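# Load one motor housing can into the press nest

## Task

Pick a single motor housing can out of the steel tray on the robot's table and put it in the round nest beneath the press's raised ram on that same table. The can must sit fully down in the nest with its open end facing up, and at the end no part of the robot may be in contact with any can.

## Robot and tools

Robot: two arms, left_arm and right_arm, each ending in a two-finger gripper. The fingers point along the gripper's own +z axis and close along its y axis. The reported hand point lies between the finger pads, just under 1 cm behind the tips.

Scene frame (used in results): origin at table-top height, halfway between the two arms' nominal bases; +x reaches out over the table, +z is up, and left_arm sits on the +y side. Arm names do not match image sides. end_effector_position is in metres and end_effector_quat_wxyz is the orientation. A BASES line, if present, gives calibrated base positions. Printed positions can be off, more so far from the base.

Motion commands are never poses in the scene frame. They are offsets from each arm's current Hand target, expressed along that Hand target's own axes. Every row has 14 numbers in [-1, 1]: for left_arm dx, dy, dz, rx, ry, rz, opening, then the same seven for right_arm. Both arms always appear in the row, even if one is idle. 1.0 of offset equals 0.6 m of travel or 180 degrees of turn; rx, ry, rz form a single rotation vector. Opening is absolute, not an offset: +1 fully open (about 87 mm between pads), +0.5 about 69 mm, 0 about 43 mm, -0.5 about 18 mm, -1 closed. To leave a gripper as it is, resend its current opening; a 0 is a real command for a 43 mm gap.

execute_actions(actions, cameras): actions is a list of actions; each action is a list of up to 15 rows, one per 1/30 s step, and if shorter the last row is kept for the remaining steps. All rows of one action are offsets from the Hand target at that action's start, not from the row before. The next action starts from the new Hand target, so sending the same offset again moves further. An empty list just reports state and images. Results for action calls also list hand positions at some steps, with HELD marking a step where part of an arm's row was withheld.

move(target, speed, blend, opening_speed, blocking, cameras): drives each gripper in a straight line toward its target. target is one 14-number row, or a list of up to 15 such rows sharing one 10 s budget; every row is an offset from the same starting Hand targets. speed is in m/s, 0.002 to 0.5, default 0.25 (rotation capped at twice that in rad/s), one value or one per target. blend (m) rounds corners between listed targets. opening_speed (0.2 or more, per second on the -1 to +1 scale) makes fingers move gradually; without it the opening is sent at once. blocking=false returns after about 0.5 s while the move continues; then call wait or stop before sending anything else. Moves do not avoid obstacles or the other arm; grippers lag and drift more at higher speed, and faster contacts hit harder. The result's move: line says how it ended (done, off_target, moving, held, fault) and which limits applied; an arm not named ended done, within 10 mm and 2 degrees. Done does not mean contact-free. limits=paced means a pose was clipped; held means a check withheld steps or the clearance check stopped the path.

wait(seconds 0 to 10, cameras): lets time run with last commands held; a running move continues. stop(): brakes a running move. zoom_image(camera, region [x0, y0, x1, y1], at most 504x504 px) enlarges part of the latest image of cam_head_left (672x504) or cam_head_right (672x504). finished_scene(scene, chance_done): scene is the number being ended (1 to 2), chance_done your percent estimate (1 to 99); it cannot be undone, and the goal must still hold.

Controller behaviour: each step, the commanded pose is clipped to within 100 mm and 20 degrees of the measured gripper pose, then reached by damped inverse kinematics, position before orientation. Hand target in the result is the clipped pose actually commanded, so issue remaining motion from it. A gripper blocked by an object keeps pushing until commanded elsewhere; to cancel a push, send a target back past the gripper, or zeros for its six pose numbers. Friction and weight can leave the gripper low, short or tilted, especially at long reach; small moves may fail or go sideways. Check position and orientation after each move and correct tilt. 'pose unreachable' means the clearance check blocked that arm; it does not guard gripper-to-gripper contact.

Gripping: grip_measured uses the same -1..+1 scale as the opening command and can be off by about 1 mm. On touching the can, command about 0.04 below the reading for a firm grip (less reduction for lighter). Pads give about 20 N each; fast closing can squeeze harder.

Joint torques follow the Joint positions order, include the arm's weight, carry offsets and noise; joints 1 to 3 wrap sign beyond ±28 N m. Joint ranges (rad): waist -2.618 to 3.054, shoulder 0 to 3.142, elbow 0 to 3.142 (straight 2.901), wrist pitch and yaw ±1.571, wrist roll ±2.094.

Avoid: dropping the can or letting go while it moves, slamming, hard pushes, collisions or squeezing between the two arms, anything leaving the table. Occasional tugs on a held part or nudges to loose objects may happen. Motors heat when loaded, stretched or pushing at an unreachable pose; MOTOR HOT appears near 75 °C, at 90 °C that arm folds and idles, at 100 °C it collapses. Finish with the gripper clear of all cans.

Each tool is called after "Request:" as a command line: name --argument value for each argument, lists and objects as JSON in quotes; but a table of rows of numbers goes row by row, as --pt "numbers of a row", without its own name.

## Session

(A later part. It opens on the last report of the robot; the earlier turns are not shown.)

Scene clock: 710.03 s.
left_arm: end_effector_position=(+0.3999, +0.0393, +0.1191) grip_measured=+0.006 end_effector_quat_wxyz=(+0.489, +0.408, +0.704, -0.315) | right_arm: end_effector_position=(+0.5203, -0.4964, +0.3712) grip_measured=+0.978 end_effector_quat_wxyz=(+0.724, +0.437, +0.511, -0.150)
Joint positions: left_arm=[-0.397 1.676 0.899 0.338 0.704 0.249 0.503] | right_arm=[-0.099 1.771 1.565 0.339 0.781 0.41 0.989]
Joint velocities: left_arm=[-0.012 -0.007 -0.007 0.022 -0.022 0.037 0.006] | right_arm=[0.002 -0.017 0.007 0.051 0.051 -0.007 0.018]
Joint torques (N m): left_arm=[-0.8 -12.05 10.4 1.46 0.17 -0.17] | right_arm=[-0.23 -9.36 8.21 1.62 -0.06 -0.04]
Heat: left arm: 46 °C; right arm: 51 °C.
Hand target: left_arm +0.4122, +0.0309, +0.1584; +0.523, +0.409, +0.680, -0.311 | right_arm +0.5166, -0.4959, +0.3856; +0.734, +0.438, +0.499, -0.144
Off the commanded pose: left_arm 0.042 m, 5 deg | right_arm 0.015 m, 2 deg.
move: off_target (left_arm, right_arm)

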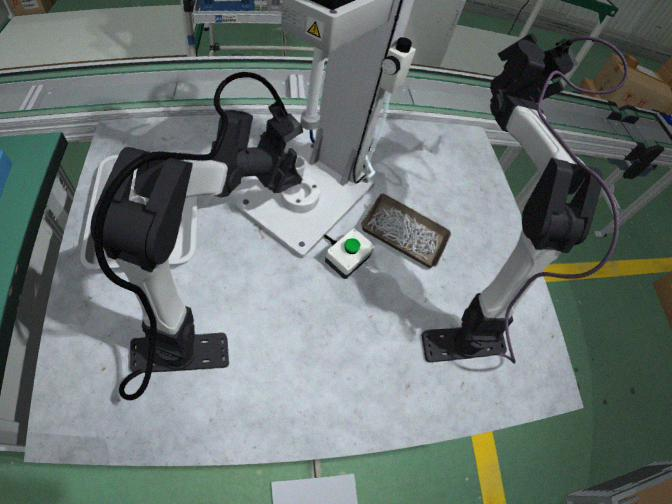

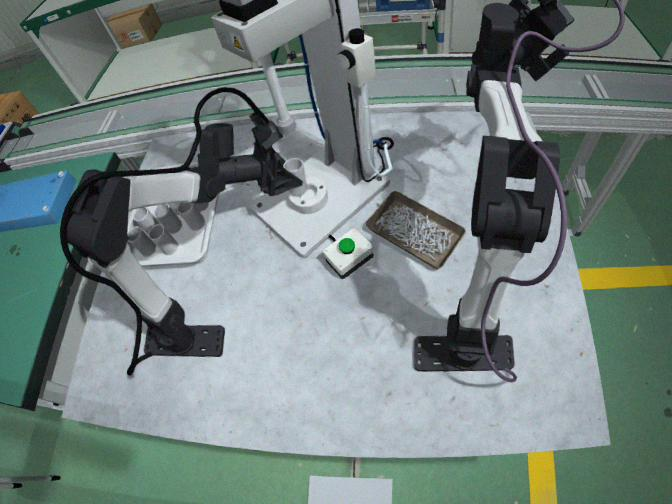

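Request:
move --target '[0.068, 0, 0.041, 0,0,0,-0.1,0,0,0,0,0,0,1]' --speed 0.08

Request:
zoom_image --camera "cam_head_right" --region '[270, 145, 335, 210]'

Request:
zoom_image --camera "cam_head_left" --region '[270, 145, 335, 210]'

Scene clock: 723.03 s.
left_arm: end_effector_position=(+0.4146, +0.0294, +0.1179) grip_measured=+0.006 end_effector_quat_wxyz=(+0.524, +0.420, +0.668, -0.320) | right_arm: end_effector_position=(+0.5203, -0.4964, +0.3712) grip_measured=+0.978 end_effector_quat_wxyz=(+0.724, +0.437, +0.511, -0.150)
Joint positions: left_arm=[-0.396 1.754 0.891 0.526 0.737 0.245 0.503] | right_arm=[-0.099 1.771 1.565 0.339 0.781 0.41 0.989]
Joint velocities: left_arm=[0.022 -0.012 -0.032 -0.007 -0.007 0.037 -0.004] | right_arm=[0.002 0.007 -0.007 -0.007 0.066 0.022 -0.008]
Joint torques (N m): left_arm=[-2.92 -6.45 6.34 1.6 -0.32 -0.25] | right_arm=[-0.23 -9.35 8.21 1.63 -0.06 -0.04]
Heat: left arm: 50 °C; right arm: 51 °C.
Hand target: left_arm +0.4183, +0.0200, +0.1121; +0.523, +0.409, +0.680, -0.311 | right_arm +0.5166, -0.4959, +0.3856; +0.734, +0.438, +0.499, -0.144
Off the commanded pose: left_arm 0.012 m, 2 deg | right_arm 0.015 m, 2 deg.
move: off_target (left_arm, right_arm)

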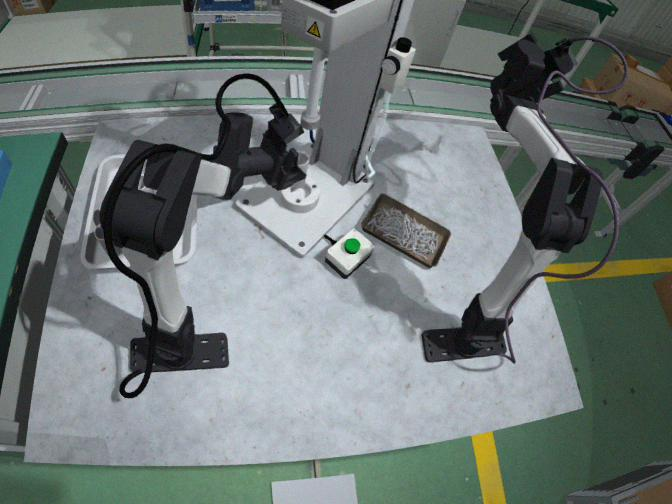

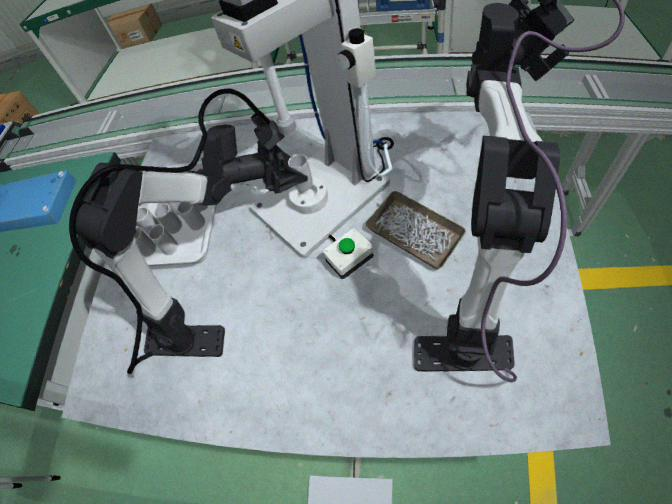

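Scaled by 7.754.

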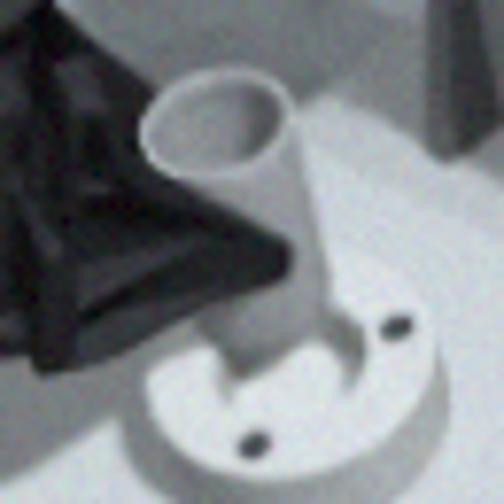

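Scaled by 7.754.

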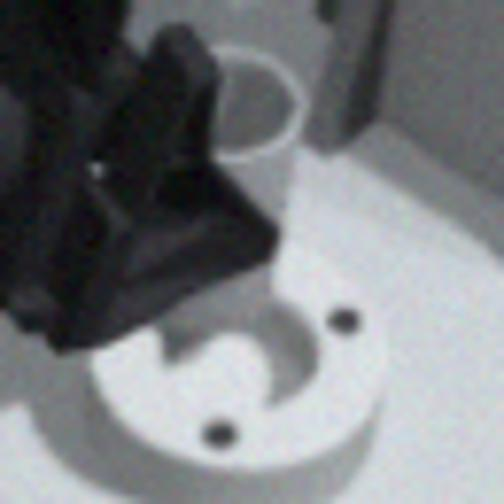

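Request:
move --target '[0.05, 0, 0.012, 0,0,0,-0.1,0,0,0,0,0,0,1]' --speed 0.08

Request:
zoom_image --camera "cam_head_right" --region '[270, 115, 335, 210]'

Request:
zoom_image --camera "cam_head_left" --region '[250, 105, 335, 210]'

Scene clock: 727.97 s.
left_arm: end_effector_position=(+0.4234, +0.0200, +0.1161) grip_measured=+0.006 end_effector_quat_wxyz=(+0.557, +0.419, +0.644, -0.316) | right_arm: end_effector_position=(+0.5203, -0.4964, +0.3712) grip_measured=+0.978 end_effector_quat_wxyz=(+0.724, +0.437, +0.511, -0.150)
Joint positions: left_arm=[-0.413 1.813 0.867 0.705 0.718 0.222 0.503] | right_arm=[-0.099 1.771 1.565 0.339 0.781 0.41 0.989]
Joint velocities: left_arm=[0.017 0.002 0.007 -0.022 -0.081 0.022 0.006] | right_arm=[-0.002 -0.012 0.002 0.022 0.066 0.11 -0.018]
Joint torques (N m): left_arm=[-1.39 -5.23 3.36 1.11 -0.16 0.08] | right_arm=[-0.23 -9.36 8.2 1.63 -0.06 -0.04]
Heat: left arm: 48 °C; right arm: 51 °C.
Hand target: left_arm +0.4177, +0.0211, +0.0811; +0.523, +0.409, +0.680, -0.311 | right_arm +0.5166, -0.4959, +0.3856; +0.734, +0.438, +0.499, -0.144
Off the commanded pose: left_arm 0.035 m, 6 deg | right_arm 0.015 m, 2 deg.
move: off_target (left_arm, right_arm)

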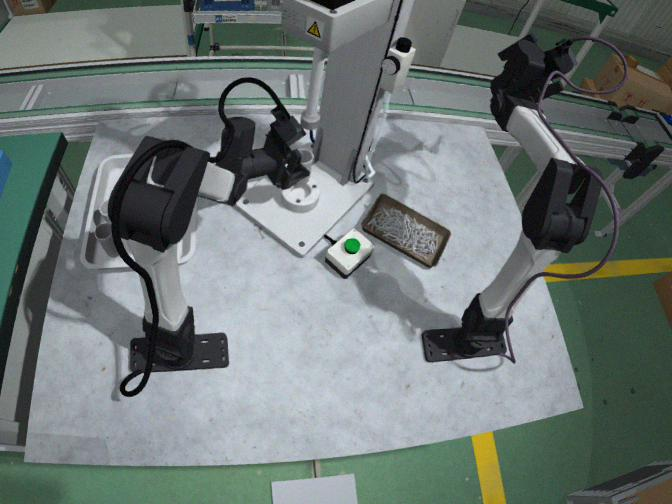

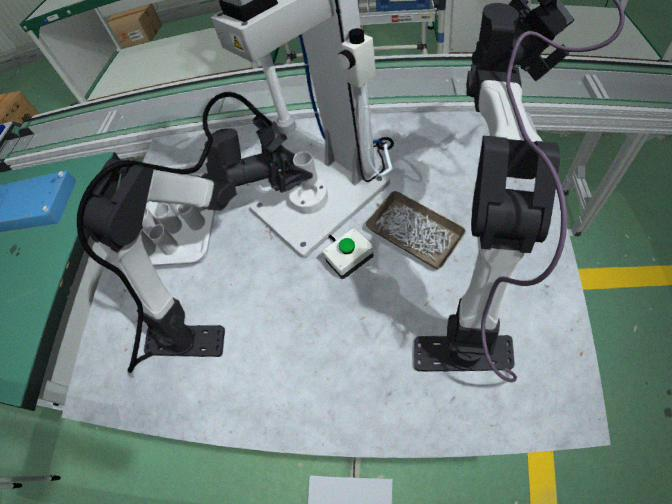

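Scaled by 5.305.

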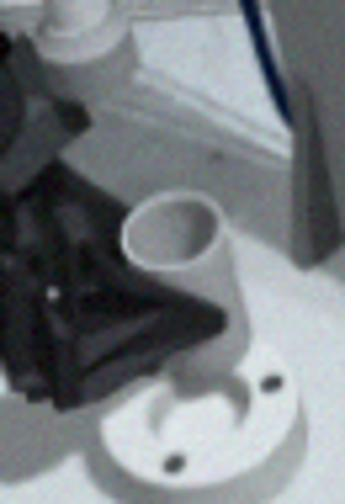

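Scaled by 4.800.

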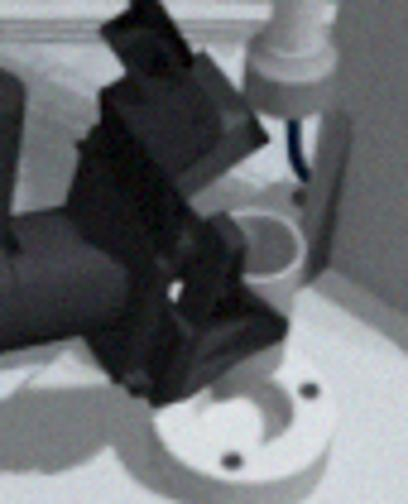

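Request:
move --target '[-0.061, -0.027, -0.030, 0,0,0,-0.1,0,0,0,0,0,0,1]' --speed 0.08

Request:
zoom_image --camera "cam_head_right" --region '[270, 115, 335, 210]'

Request:
zoom_image --camera "cam_head_left" --region '[250, 105, 335, 210]'

Scene clock: 734.60 s.
left_arm: end_effector_position=(+0.4111, +0.0288, +0.1167) grip_measured=+0.006 end_effector_quat_wxyz=(+0.535, +0.405, +0.677, -0.303) | right_arm: end_effector_position=(+0.5203, -0.4964, +0.3712) grip_measured=+0.978 end_effector_quat_wxyz=(+0.724, +0.437, +0.511, -0.150)
Joint positions: left_arm=[-0.422 1.728 0.845 0.568 0.661 0.222 0.503] | right_arm=[-0.099 1.771 1.565 0.339 0.781 0.41 0.989]
Joint velocities: left_arm=[-0.017 -0.002 -0.012 -0.022 0.051 -0.022 0.009] | right_arm=[-0.012 -0.012 -0.007 0.007 -0.007 -0.007 -0.003]
Joint torques (N m): left_arm=[-2.58 -11.4 5.78 1.06 0.14 -0.11] | right_arm=[-0.23 -9.35 8.21 1.63 -0.06 -0.04]
Heat: left arm: 47 °C; right arm: 51 °C.
Hand target: left_arm +0.3999, +0.0197, +0.1217; +0.523, +0.409, +0.680, -0.312 | right_arm +0.5166, -0.4959, +0.3856; +0.734, +0.438, +0.499, -0.144
Off the commanded pose: left_arm 0.015 m, 2 deg | right_arm 0.015 m, 2 deg.
move: off_target (left_arm, right_arm)

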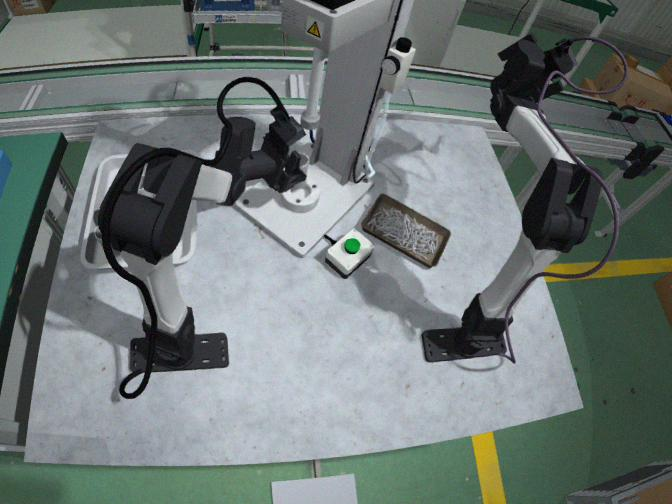

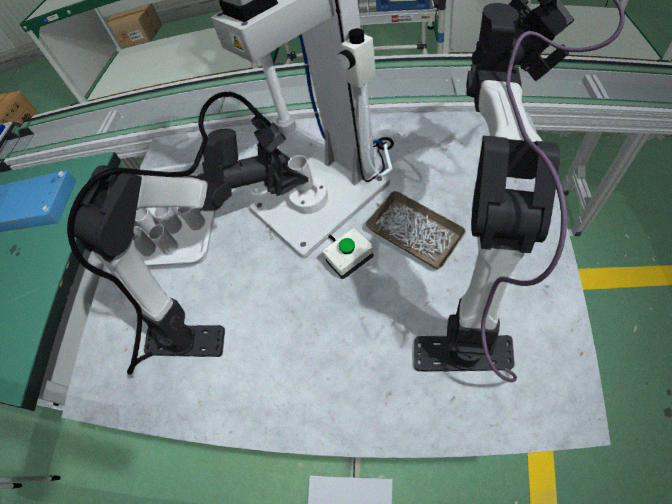

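Scaled by 5.305.

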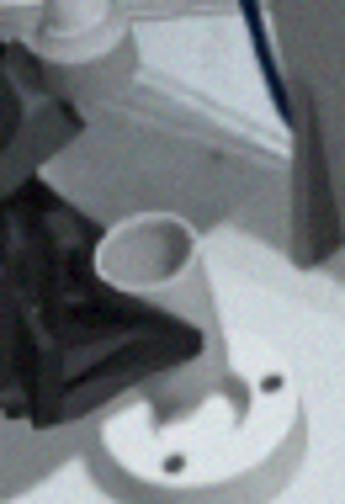

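Scaled by 4.800.

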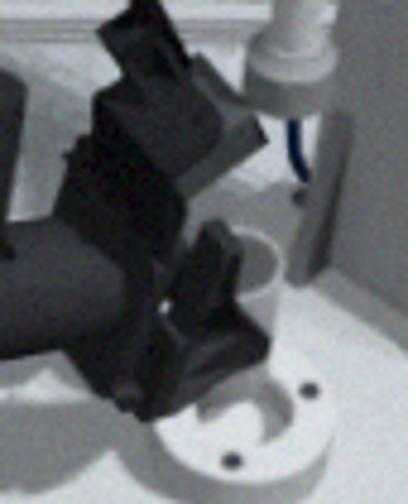

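Request:
move --target '[0.0, 0, -0.13, 0,0,0,-0.1,0,0,0,0,0,0,1]' --speed 0.1 --cameras '[]'

Request:
move --target '[0.05, 0, 0.014, 0,0,0,-0.1,0,0,0,0,0,0,1]' --speed 0.08

Request:
zoom_image --camera "cam_head_right" --region '[240, 115, 335, 210]'

Request:
zoom_image --camera "cam_head_left" --region '[240, 115, 335, 210]'

Scene clock: 745.47 s.
left_arm: end_effector_position=(+0.3657, +0.0857, +0.1311) grip_measured=+0.006 end_effector_quat_wxyz=(+0.508, +0.402, +0.695, -0.310) | right_arm: end_effector_position=(+0.5203, -0.4964, +0.3712) grip_measured=+0.978 end_effector_quat_wxyz=(+0.724, +0.437, +0.511, -0.150)
Joint positions: left_arm=[-0.287 1.465 0.714 0.325 0.791 0.29 0.503] | right_arm=[-0.099 1.771 1.565 0.339 0.781 0.41 0.989]
Joint velocities: left_arm=[-0.007 0.007 -0.012 -0.066 -0.051 0.037 -0.018] | right_arm=[-0.012 0.002 -0.002 0.022 -0.022 -0.022 0.034]
Joint torques (N m): left_arm=[0.5 -9.22 5.59 1.53 0.47 0.15] | right_arm=[-0.23 -9.36 8.21 1.63 -0.06 -0.04]
Heat: left arm: 45 °C; right arm: 51 °C.
Hand target: left_arm +0.3643, +0.0862, +0.1431; +0.523, +0.411, +0.680, -0.309 | right_arm +0.5166, -0.4959, +0.3856; +0.734, +0.438, +0.499, -0.144
Off the commanded pose: left_arm 0.011 m, 3 deg | right_arm 0.015 m, 2 deg.
move: off_target (left_arm, right_arm)
No camera images: "cameras" was empty.

Scene clock: 746.70 s.
left_arm: end_effector_position=(+0.3615, +0.0866, +0.1080) grip_measured=+0.006 end_effector_quat_wxyz=(+0.512, +0.405, +0.692, -0.309) | right_arm: end_effector_position=(+0.5203, -0.4964, +0.3712) grip_measured=+0.978 end_effector_quat_wxyz=(+0.724, +0.437, +0.511, -0.150)
Joint positions: left_arm=[-0.287 1.507 0.636 0.45 0.793 0.295 0.503] | right_arm=[-0.099 1.771 1.565 0.339 0.781 0.41 0.989]
Joint velocities: left_arm=[-0.002 -0.002 -0.002 -0.051 -0.007 0.007 0.001] | right_arm=[-0.002 0.017 -0.012 0.007 0.007 -0.022 -0.024]
Joint torques (N m): left_arm=[0.62 -5.48 5.27 1.83 0.43 0.14] | right_arm=[-0.23 -9.36 8.21 1.63 -0.06 -0.04]
Heat: left arm: 45 °C; right arm: 51 °C.
Hand target: left_arm +0.3644, +0.0865, +0.1116; +0.523, +0.411, +0.680, -0.309 | right_arm +0.5166, -0.4959, +0.3856; +0.734, +0.438, +0.499, -0.144
Off the commanded pose: left_arm 0.005 m, 2 deg | right_arm 0.015 m, 2 deg.
move: off_target (right_arm)

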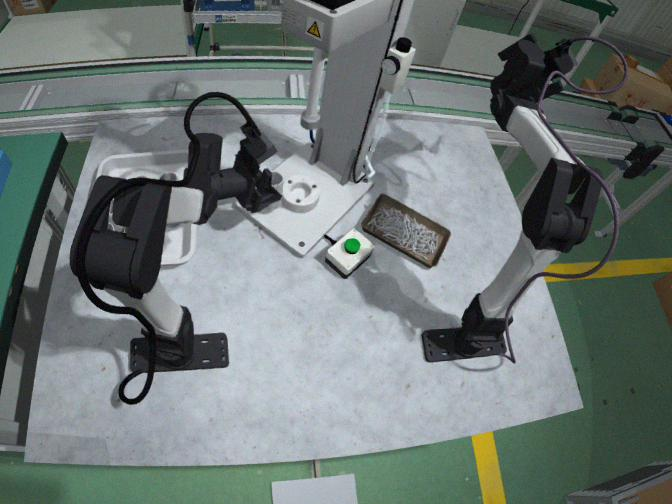

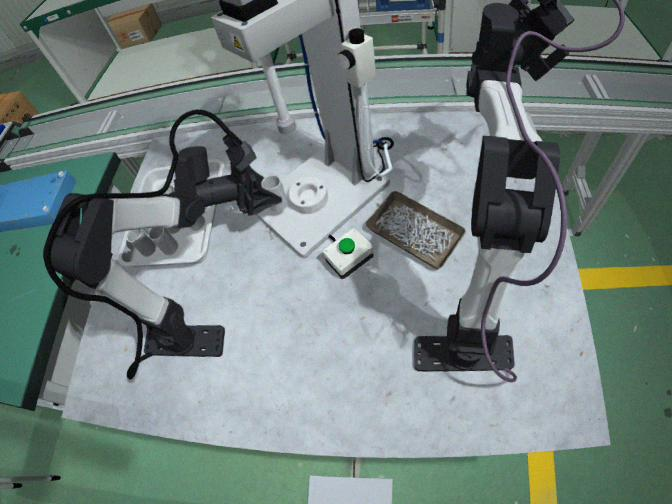

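Scaled by 5.305.

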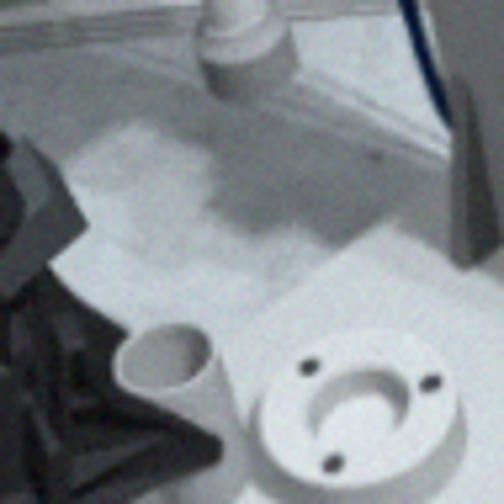

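Scaled by 5.305.

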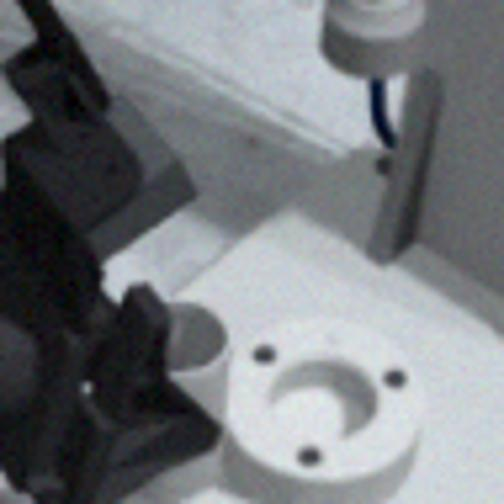

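Request:
zoom_image --camera "cam_head_right" --region '[240, 155, 300, 225]'

Request:
zoom_image --camera "cam_head_left" --region '[240, 155, 300, 225]'

Scaled by 7.200.

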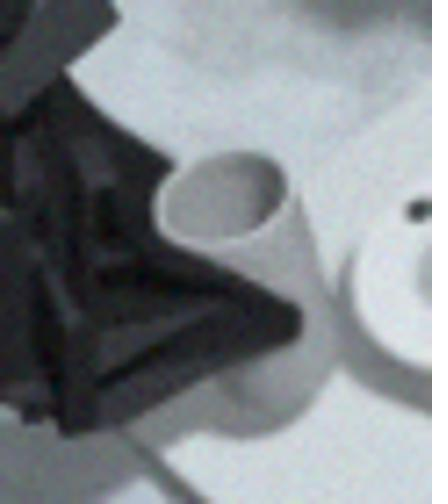

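Scaled by 7.200.

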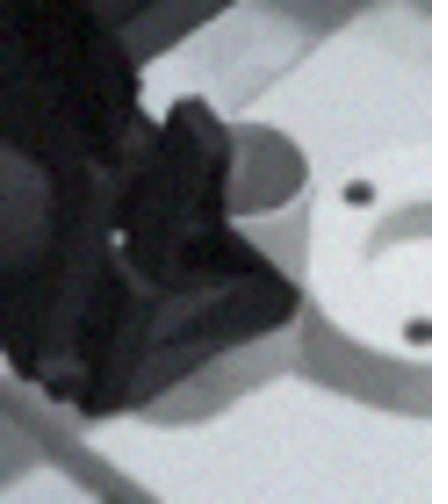

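Request:
move --pt "-0.042 0 -0.012 0 0 0 -0.1 0 0 0 0 0 0 1" --pt "-0.081 -0.003 0.106 0 0 0 -0.1 0 0 0 0 0 0 1" --speed 0.08

Request:
zoom_image --camera "cam_head_right" --region '[260, 115, 335, 210]'

Request:
zoom_image --camera "cam_head_left" --region '[250, 115, 335, 210]'

Scene clock: 764.27 s.
left_arm: end_effector_position=(+0.3840, +0.0281, +0.1225) grip_measured=+0.006 end_effector_quat_wxyz=(+0.497, +0.410, +0.697, -0.315) | right_arm: end_effector_position=(+0.5203, -0.4964, +0.3712) grip_measured=+0.978 end_effector_quat_wxyz=(+0.724, +0.437, +0.511, -0.150)
Joint positions: left_arm=[-0.445 1.63 0.838 0.392 0.664 0.222 0.503] | right_arm=[-0.099 1.771 1.565 0.339 0.781 0.41 0.989]
Joint velocities: left_arm=[0.007 -0.012 -0.012 0.022 0.037 0.022 -0.001] | right_arm=[-0.027 0.002 0.002 -0.022 -0.007 -0.022 0.013]
Joint torques (N m): left_arm=[-0.72 -6.91 9.17 1.86 0.1 -0.11] | right_arm=[-0.23 -9.36 8.21 1.63 -0.06 -0.04]
Heat: left arm: 43 °C; right arm: 51 °C.
Hand target: left_arm +0.3979, +0.0194, +0.1415; +0.523, +0.408, +0.680, -0.312 | right_arm +0.5166, -0.4959, +0.3856; +0.734, +0.438, +0.499, -0.144
Off the commanded pose: left_arm 0.025 m, 3 deg | right_arm 0.015 m, 2 deg.
move: off_target (left_arm, right_arm)

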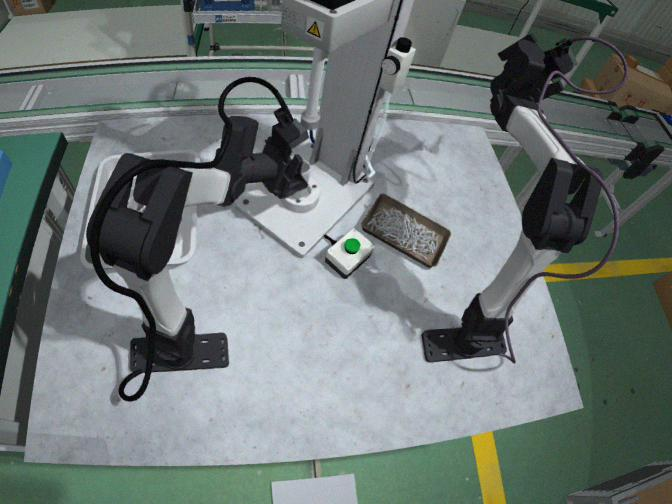

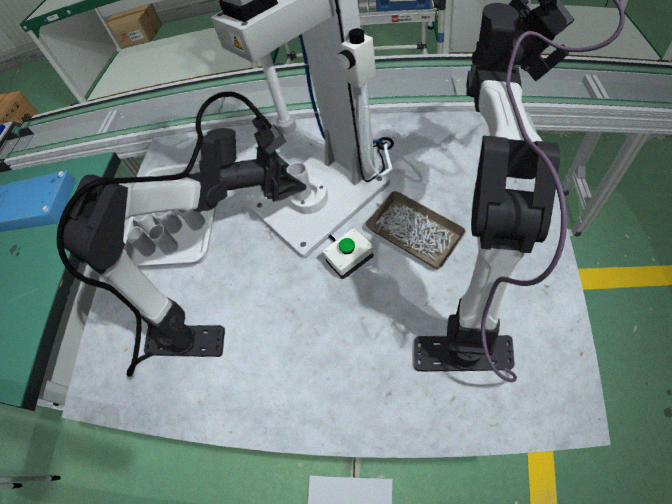

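Scaled by 5.305.

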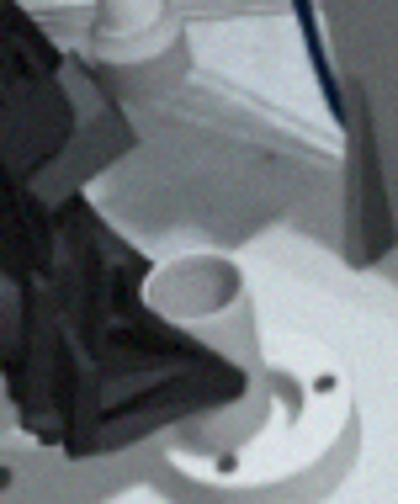

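Scaled by 5.305.

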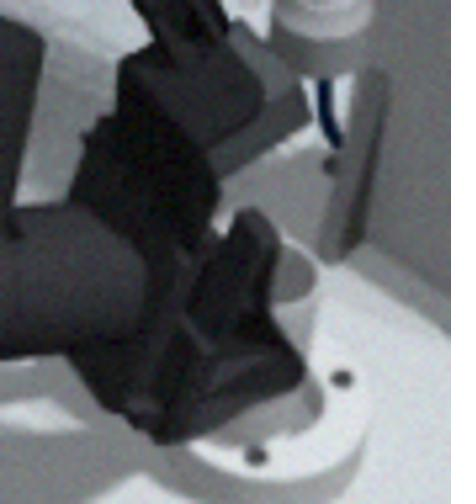

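Request:
move --target '[0.0075, 0, 0.022, 0,0,0,-0.1,0,0,0,0,0,0,1]' --speed 0.08

Request:
zoom_image --camera "cam_head_right" --region '[260, 115, 335, 210]'

Request:
zoom_image --camera "cam_head_left" --region '[250, 115, 335, 210]'

Scene clock: 769.57 s.
left_arm: end_effector_position=(+0.3886, +0.0246, +0.1188) grip_measured=+0.006 end_effector_quat_wxyz=(+0.504, +0.413, +0.688, -0.318) | right_arm: end_effector_position=(+0.5203, -0.4964, +0.3712) grip_measured=+0.978 end_effector_quat_wxyz=(+0.724, +0.437, +0.511, -0.150)
Joint positions: left_arm=[-0.445 1.664 0.838 0.446 0.676 0.222 0.503] | right_arm=[-0.099 1.771 1.565 0.339 0.781 0.41 0.989]
Joint velocities: left_arm=[0.012 -0.002 -0.007 0.007 -0.007 0.022 -0.004] | right_arm=[0.012 0.002 -0.022 0.007 -0.037 -0.022 -0.008]
Joint torques (N m): left_arm=[-2.7 -5.52 10.02 1.72 -0.18 -0.26] | right_arm=[-0.21 -9.36 8.21 1.62 -0.06 -0.04]
Heat: left arm: 44 °C; right arm: 51 °C.
Hand target: left_arm +0.4033, +0.0092, +0.1334; +0.523, +0.408, +0.680, -0.312 | right_arm +0.5166, -0.4959, +0.3856; +0.734, +0.438, +0.499, -0.144
Off the commanded pose: left_arm 0.026 m, 3 deg | right_arm 0.015 m, 2 deg.
move: off_target (left_arm, right_arm)

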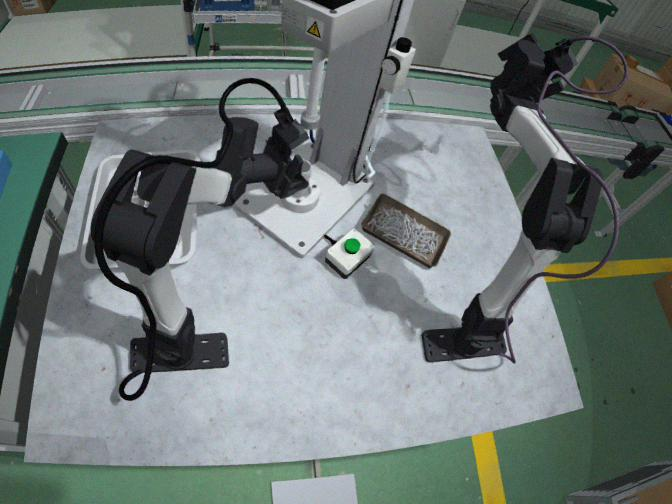

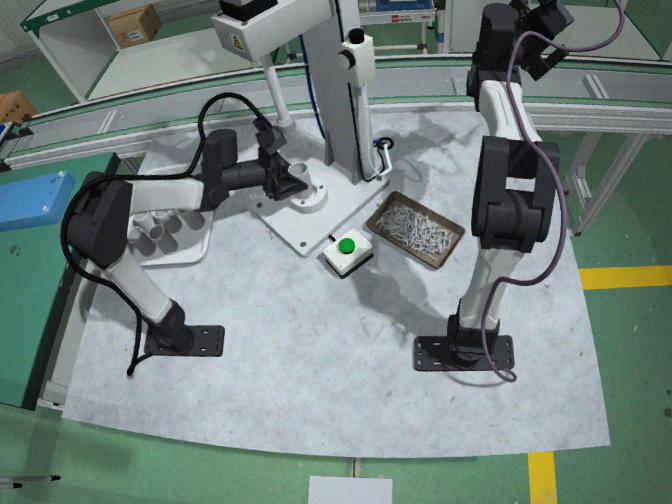

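Scaled by 5.305.

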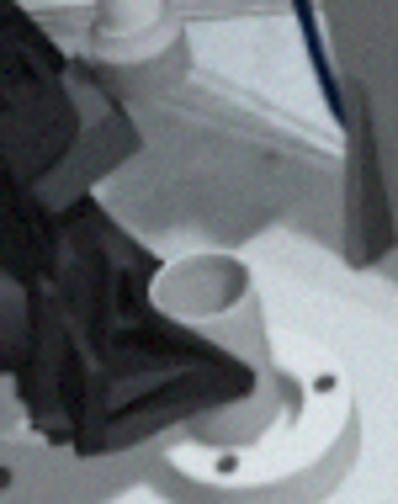

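Scaled by 5.305.

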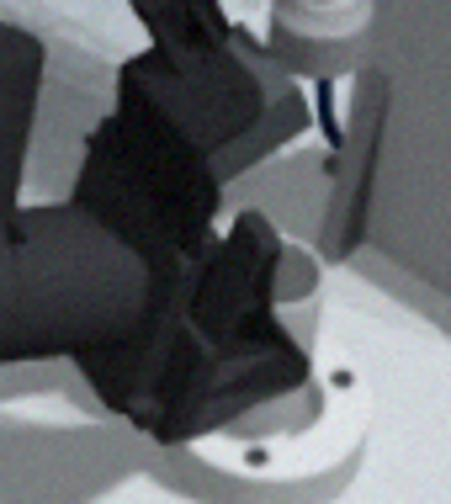

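Request:
move --target '[0.004, -0.010, 0.017, 0,0,0,-0.1,0,0,0,0,0,0,1]' --speed 0.08

Request:
zoom_image --camera "cam_head_right" --region '[260, 115, 335, 210]'

Request:
zoom_image --camera "cam_head_left" --region '[250, 115, 335, 210]'

Scene clock: 781.33 s.
left_arm: end_effector_position=(+0.3916, +0.0216, +0.1193) grip_measured=+0.006 end_effector_quat_wxyz=(+0.512, +0.417, +0.679, -0.321) | right_arm: end_effector_position=(+0.5203, -0.4964, +0.3712) grip_measured=+0.978 end_effector_quat_wxyz=(+0.724, +0.437, +0.511, -0.150)
Joint positions: left_arm=[-0.445 1.683 0.838 0.488 0.687 0.222 0.503] | right_arm=[-0.099 1.771 1.565 0.339 0.781 0.41 0.989]
Joint velocities: left_arm=[-0.012 0.002 0.002 -0.007 -0.066 -0.037 0.001] | right_arm=[-0.017 0.002 0.002 -0.037 0.007 -0.022 0.003]
Joint torques (N m): left_arm=[-5.33 -5.18 10.06 1.67 -0.49 -0.41] | right_arm=[-0.21 -9.36 8.21 1.63 -0.06 -0.04]
Heat: left arm: 49 °C; right arm: 52 °C.
Hand target: left_arm +0.4024, -0.0018, +0.1283; +0.523, +0.408, +0.680, -0.313 | right_arm +0.5166, -0.4959, +0.3856; +0.734, +0.438, +0.499, -0.144
Off the commanded pose: left_arm 0.027 m, 2 deg | right_arm 0.015 m, 2 deg.
move: off_target (left_arm, right_arm)

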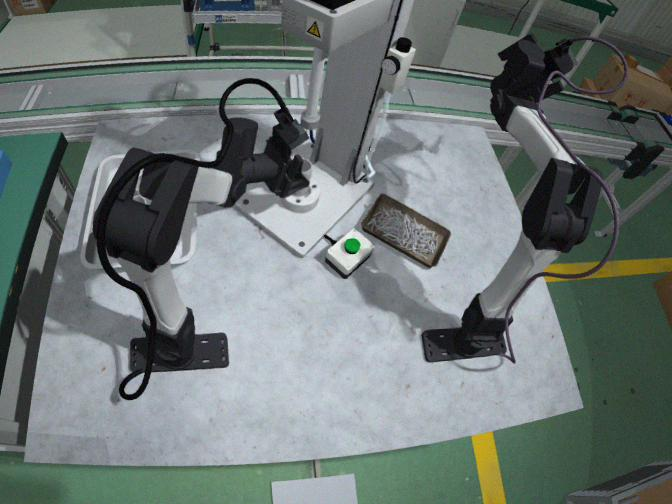

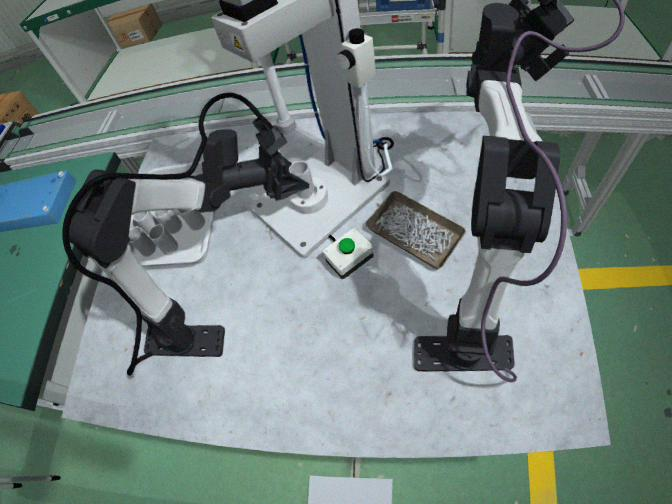

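Scaled by 5.305.

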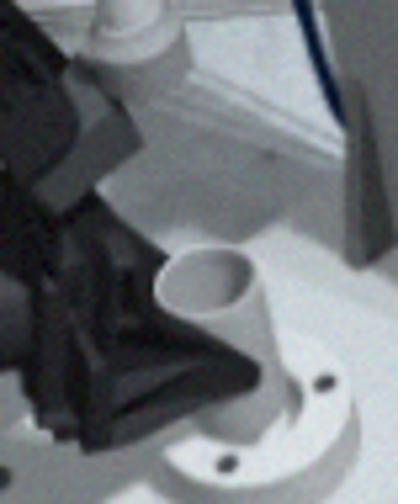

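Scaled by 5.305.

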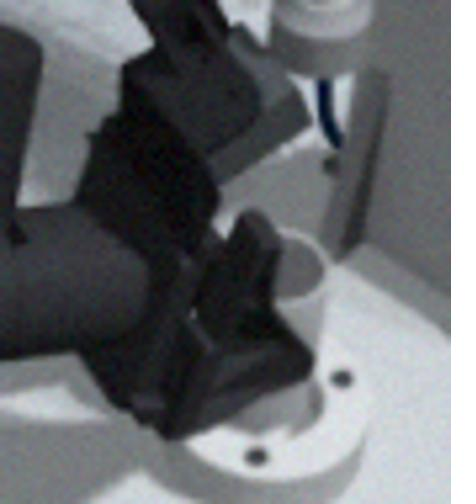

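Request:
move --target '[0.007, 0.006, -0.024, 0,-0.055,0,-0.1,0,0,0,0,0,0,1]' --speed 0.08

Request:
zoom_image --camera "cam_head_right" --region '[260, 115, 335, 210]'

Request:
zoom_image --camera "cam_head_left" --region '[250, 115, 335, 210]'

Scene clock: 796.53 s.
left_arm: end_effector_position=(+0.3961, +0.0134, +0.1247) grip_measured=+0.006 end_effector_quat_wxyz=(+0.571, +0.382, +0.641, -0.341) | right_arm: end_effector_position=(+0.5203, -0.4964, +0.3712) grip_measured=+0.978 end_effector_quat_wxyz=(+0.724, +0.437, +0.511, -0.150)
Joint positions: left_arm=[-0.453 1.751 0.736 0.869 0.671 0.09 0.503] | right_arm=[-0.099 1.771 1.565 0.339 0.781 0.41 0.989]
Joint velocities: left_arm=[-0.002 -0.007 -0.002 0.022 -0.022 -0.081 -0.009] | right_arm=[-0.012 0.012 -0.002 0.007 -0.022 0.066 0.008]
Joint torques (N m): left_arm=[0.72 -7.06 4.82 1.9 0.28 -0.04] | right_arm=[-0.23 -9.36 8.21 1.63 -0.06 -0.04]
Heat: left arm: 50 °C; right arm: 52 °C.
Hand target: left_arm +0.3977, +0.0137, +0.1278; +0.579, +0.381, +0.632, -0.346 | right_arm +0.5166, -0.4959, +0.3856; +0.734, +0.438, +0.499, -0.144
Off the commanded pose: left_arm 0.004 m, 2 deg | right_arm 0.015 m, 2 deg.
move: off_target (right_arm)

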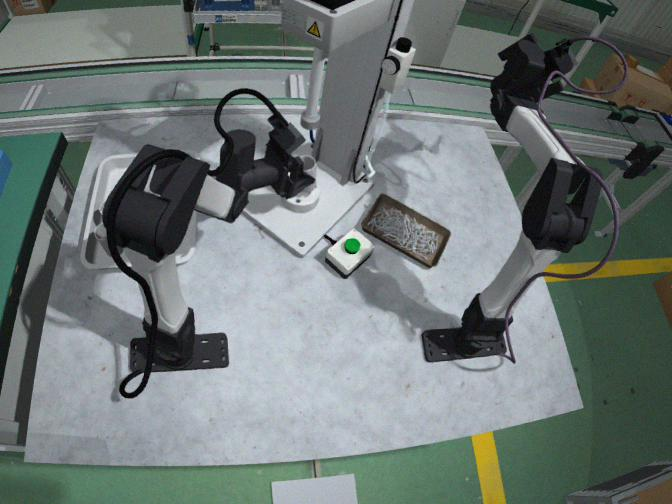

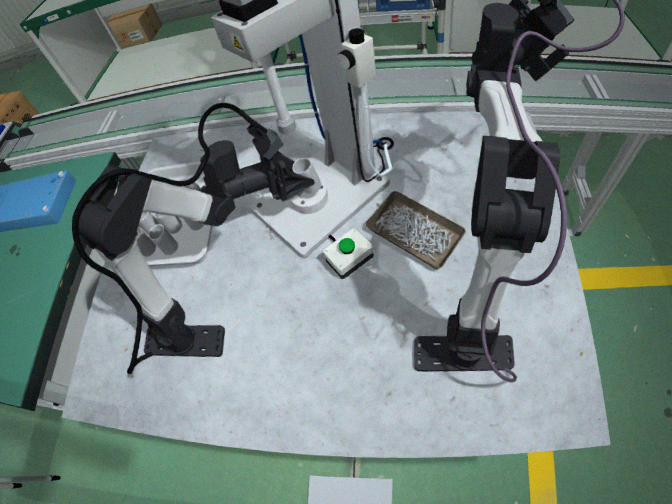

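Scaled by 5.305.

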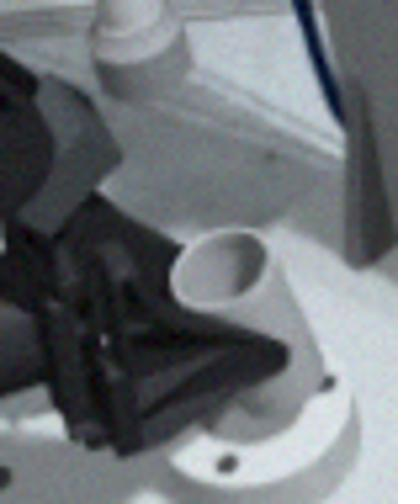

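Scaled by 5.305.

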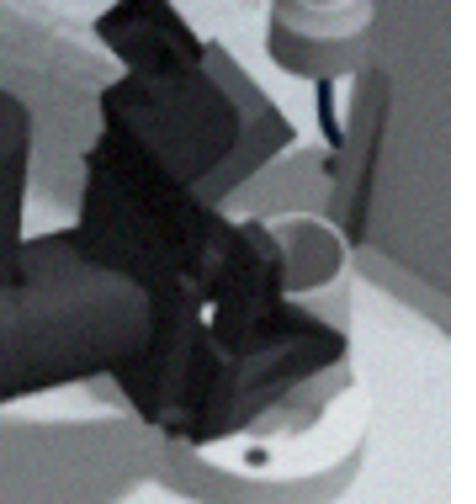

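Request:
move --target '[0.011, -0.0025, -0.0156, 0,0,0,-0.1,0,0,0,0,0,0,1]' --speed 0.08

Request:
zoom_image --camera "cam_head_right" --region '[270, 155, 335, 220]'

Request:
zoom_image --camera "cam_head_left" --region '[265, 155, 330, 220]'

Scene clock: 802.50 s.
left_arm: end_effector_position=(+0.3902, +0.0214, +0.1151) grip_measured=+0.006 end_effector_quat_wxyz=(+0.568, +0.381, +0.645, -0.343) | right_arm: end_effector_position=(+0.5203, -0.4964, +0.3712) grip_measured=+0.978 end_effector_quat_wxyz=(+0.724, +0.437, +0.511, -0.150)
Joint positions: left_arm=[-0.437 1.751 0.693 0.901 0.687 0.09 0.503] | right_arm=[-0.099 1.771 1.565 0.339 0.781 0.41 0.989]
Joint velocities: left_arm=[-0.002 -0.002 0.007 0.022 0.007 -0.007 0.011] | right_arm=[-0.012 0.002 -0.007 0.007 0.007 -0.051 -0.008]
Joint torques (N m): left_arm=[0.55 -7.86 4.59 1.91 0.3 -0.02] | right_arm=[-0.23 -9.36 8.23 1.63 -0.06 -0.04]
Heat: left arm: 49 °C; right arm: 52 °C.
Hand target: left_arm +0.3916, +0.0218, +0.1221; +0.579, +0.382, +0.632, -0.345 | right_arm +0.5166, -0.4959, +0.3856; +0.734, +0.438, +0.499, -0.144
Off the commanded pose: left_arm 0.007 m, 2 deg | right_arm 0.015 m, 2 deg.
move: off_target (right_arm)

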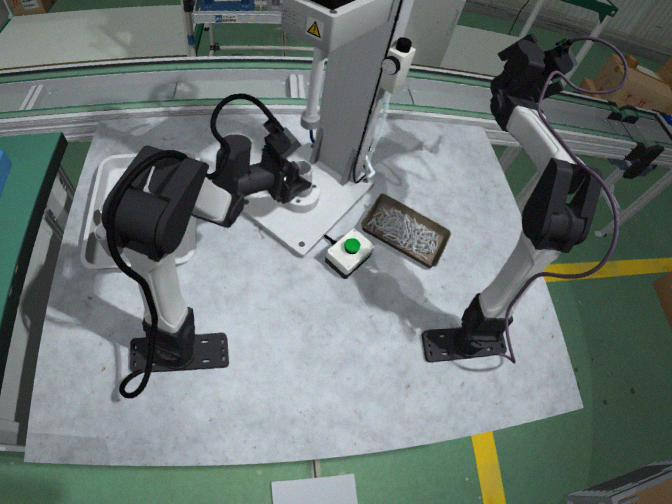

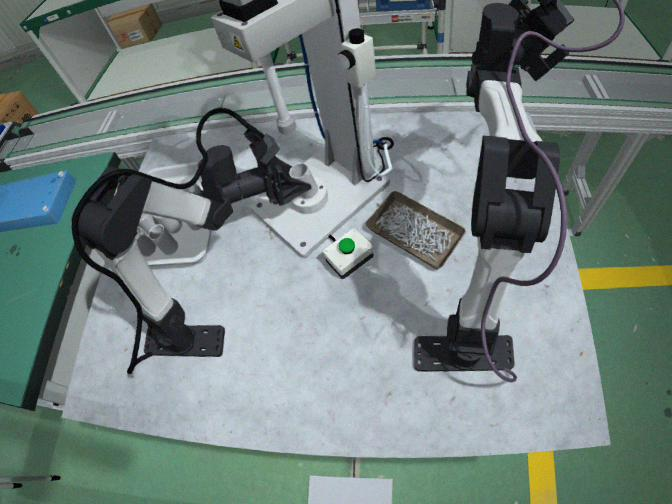

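Scaled by 7.754.

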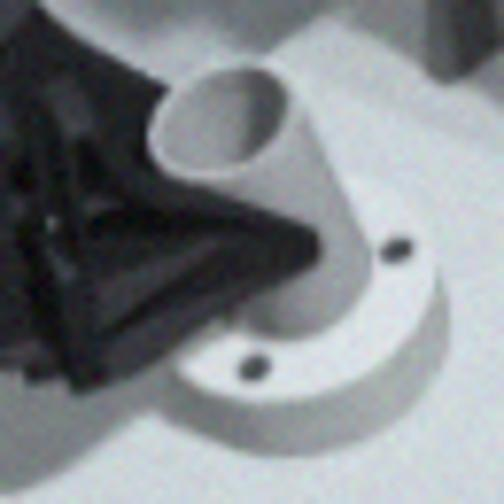

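Scaled by 7.754.

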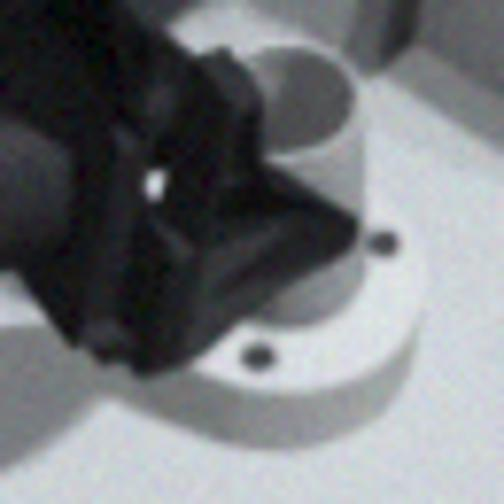

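Request:
move --target '[0.022, 0, 0.0, 0,0,0,-0.1,0,0,0,0,0,0,1]' --speed 0.05

Request:
zoom_image --camera "cam_head_right" --region '[270, 155, 335, 220]'

Request:
zoom_image --camera "cam_head_left" --region '[265, 155, 330, 220]'

Scene clock: 806.33 s.
left_arm: end_effector_position=(+0.3891, +0.0212, +0.1129) grip_measured=+0.006 end_effector_quat_wxyz=(+0.578, +0.385, +0.631, -0.346) | right_arm: end_effector_position=(+0.5203, -0.4964, +0.3712) grip_measured=+0.978 end_effector_quat_wxyz=(+0.724, +0.437, +0.511, -0.150)
Joint positions: left_arm=[-0.432 1.78 0.673 0.986 0.706 0.087 0.503] | right_arm=[-0.099 1.771 1.565 0.339 0.781 0.41 0.989]
Joint velocities: left_arm=[0.017 0.002 0.002 0.037 0.022 -0.022 -0.001] | right_arm=[0.012 -0.017 -0.002 -0.022 -0.037 0.007 -0.024]
Joint torques (N m): left_arm=[0.53 -6.37 4.23 1.71 0.11 -0.01] | right_arm=[-0.21 -9.35 8.21 1.63 -0.06 -0.04]
Heat: left arm: 48 °C; right arm: 52 °C.
Hand target: left_arm +0.3910, +0.0231, +0.1089; +0.579, +0.382, +0.632, -0.345 | right_arm +0.5166, -0.4959, +0.3856; +0.734, +0.438, +0.499, -0.144
Off the commanded pose: left_arm 0.005 m, 1 deg | right_arm 0.015 m, 2 deg.
move: off_target (right_arm)

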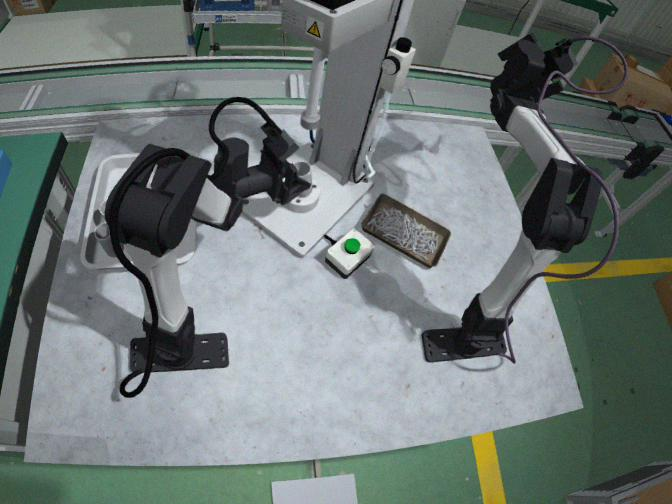

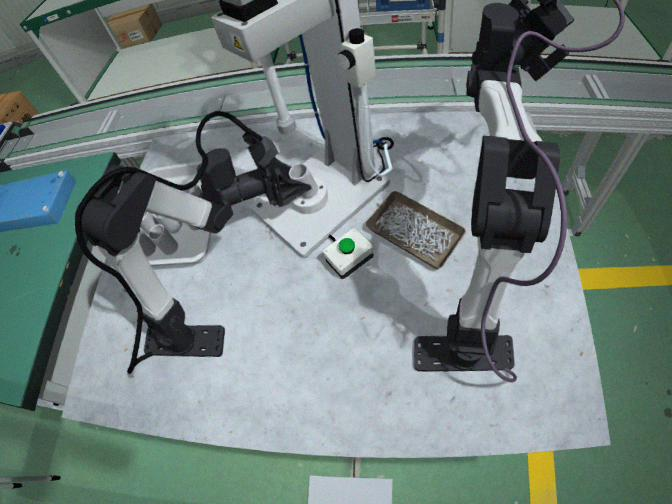

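Scaled by 7.754.

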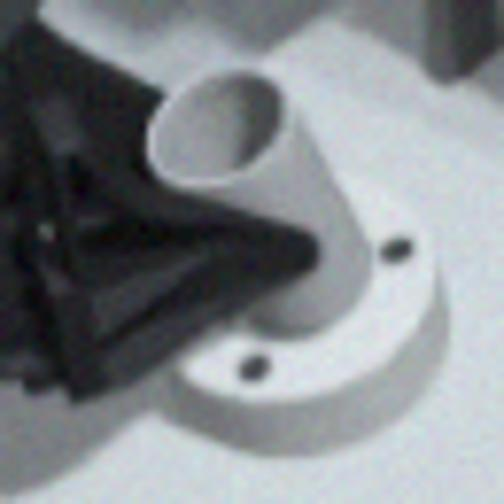

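Scaled by 7.754.

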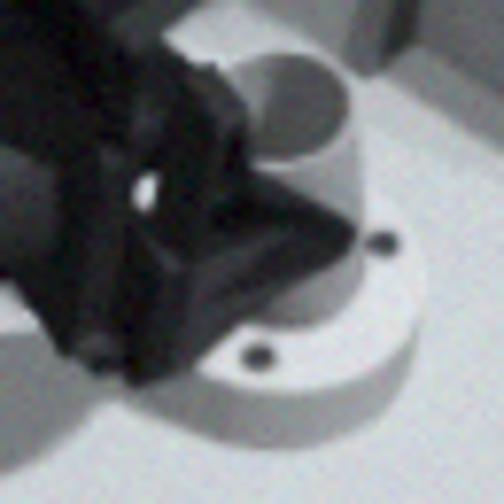

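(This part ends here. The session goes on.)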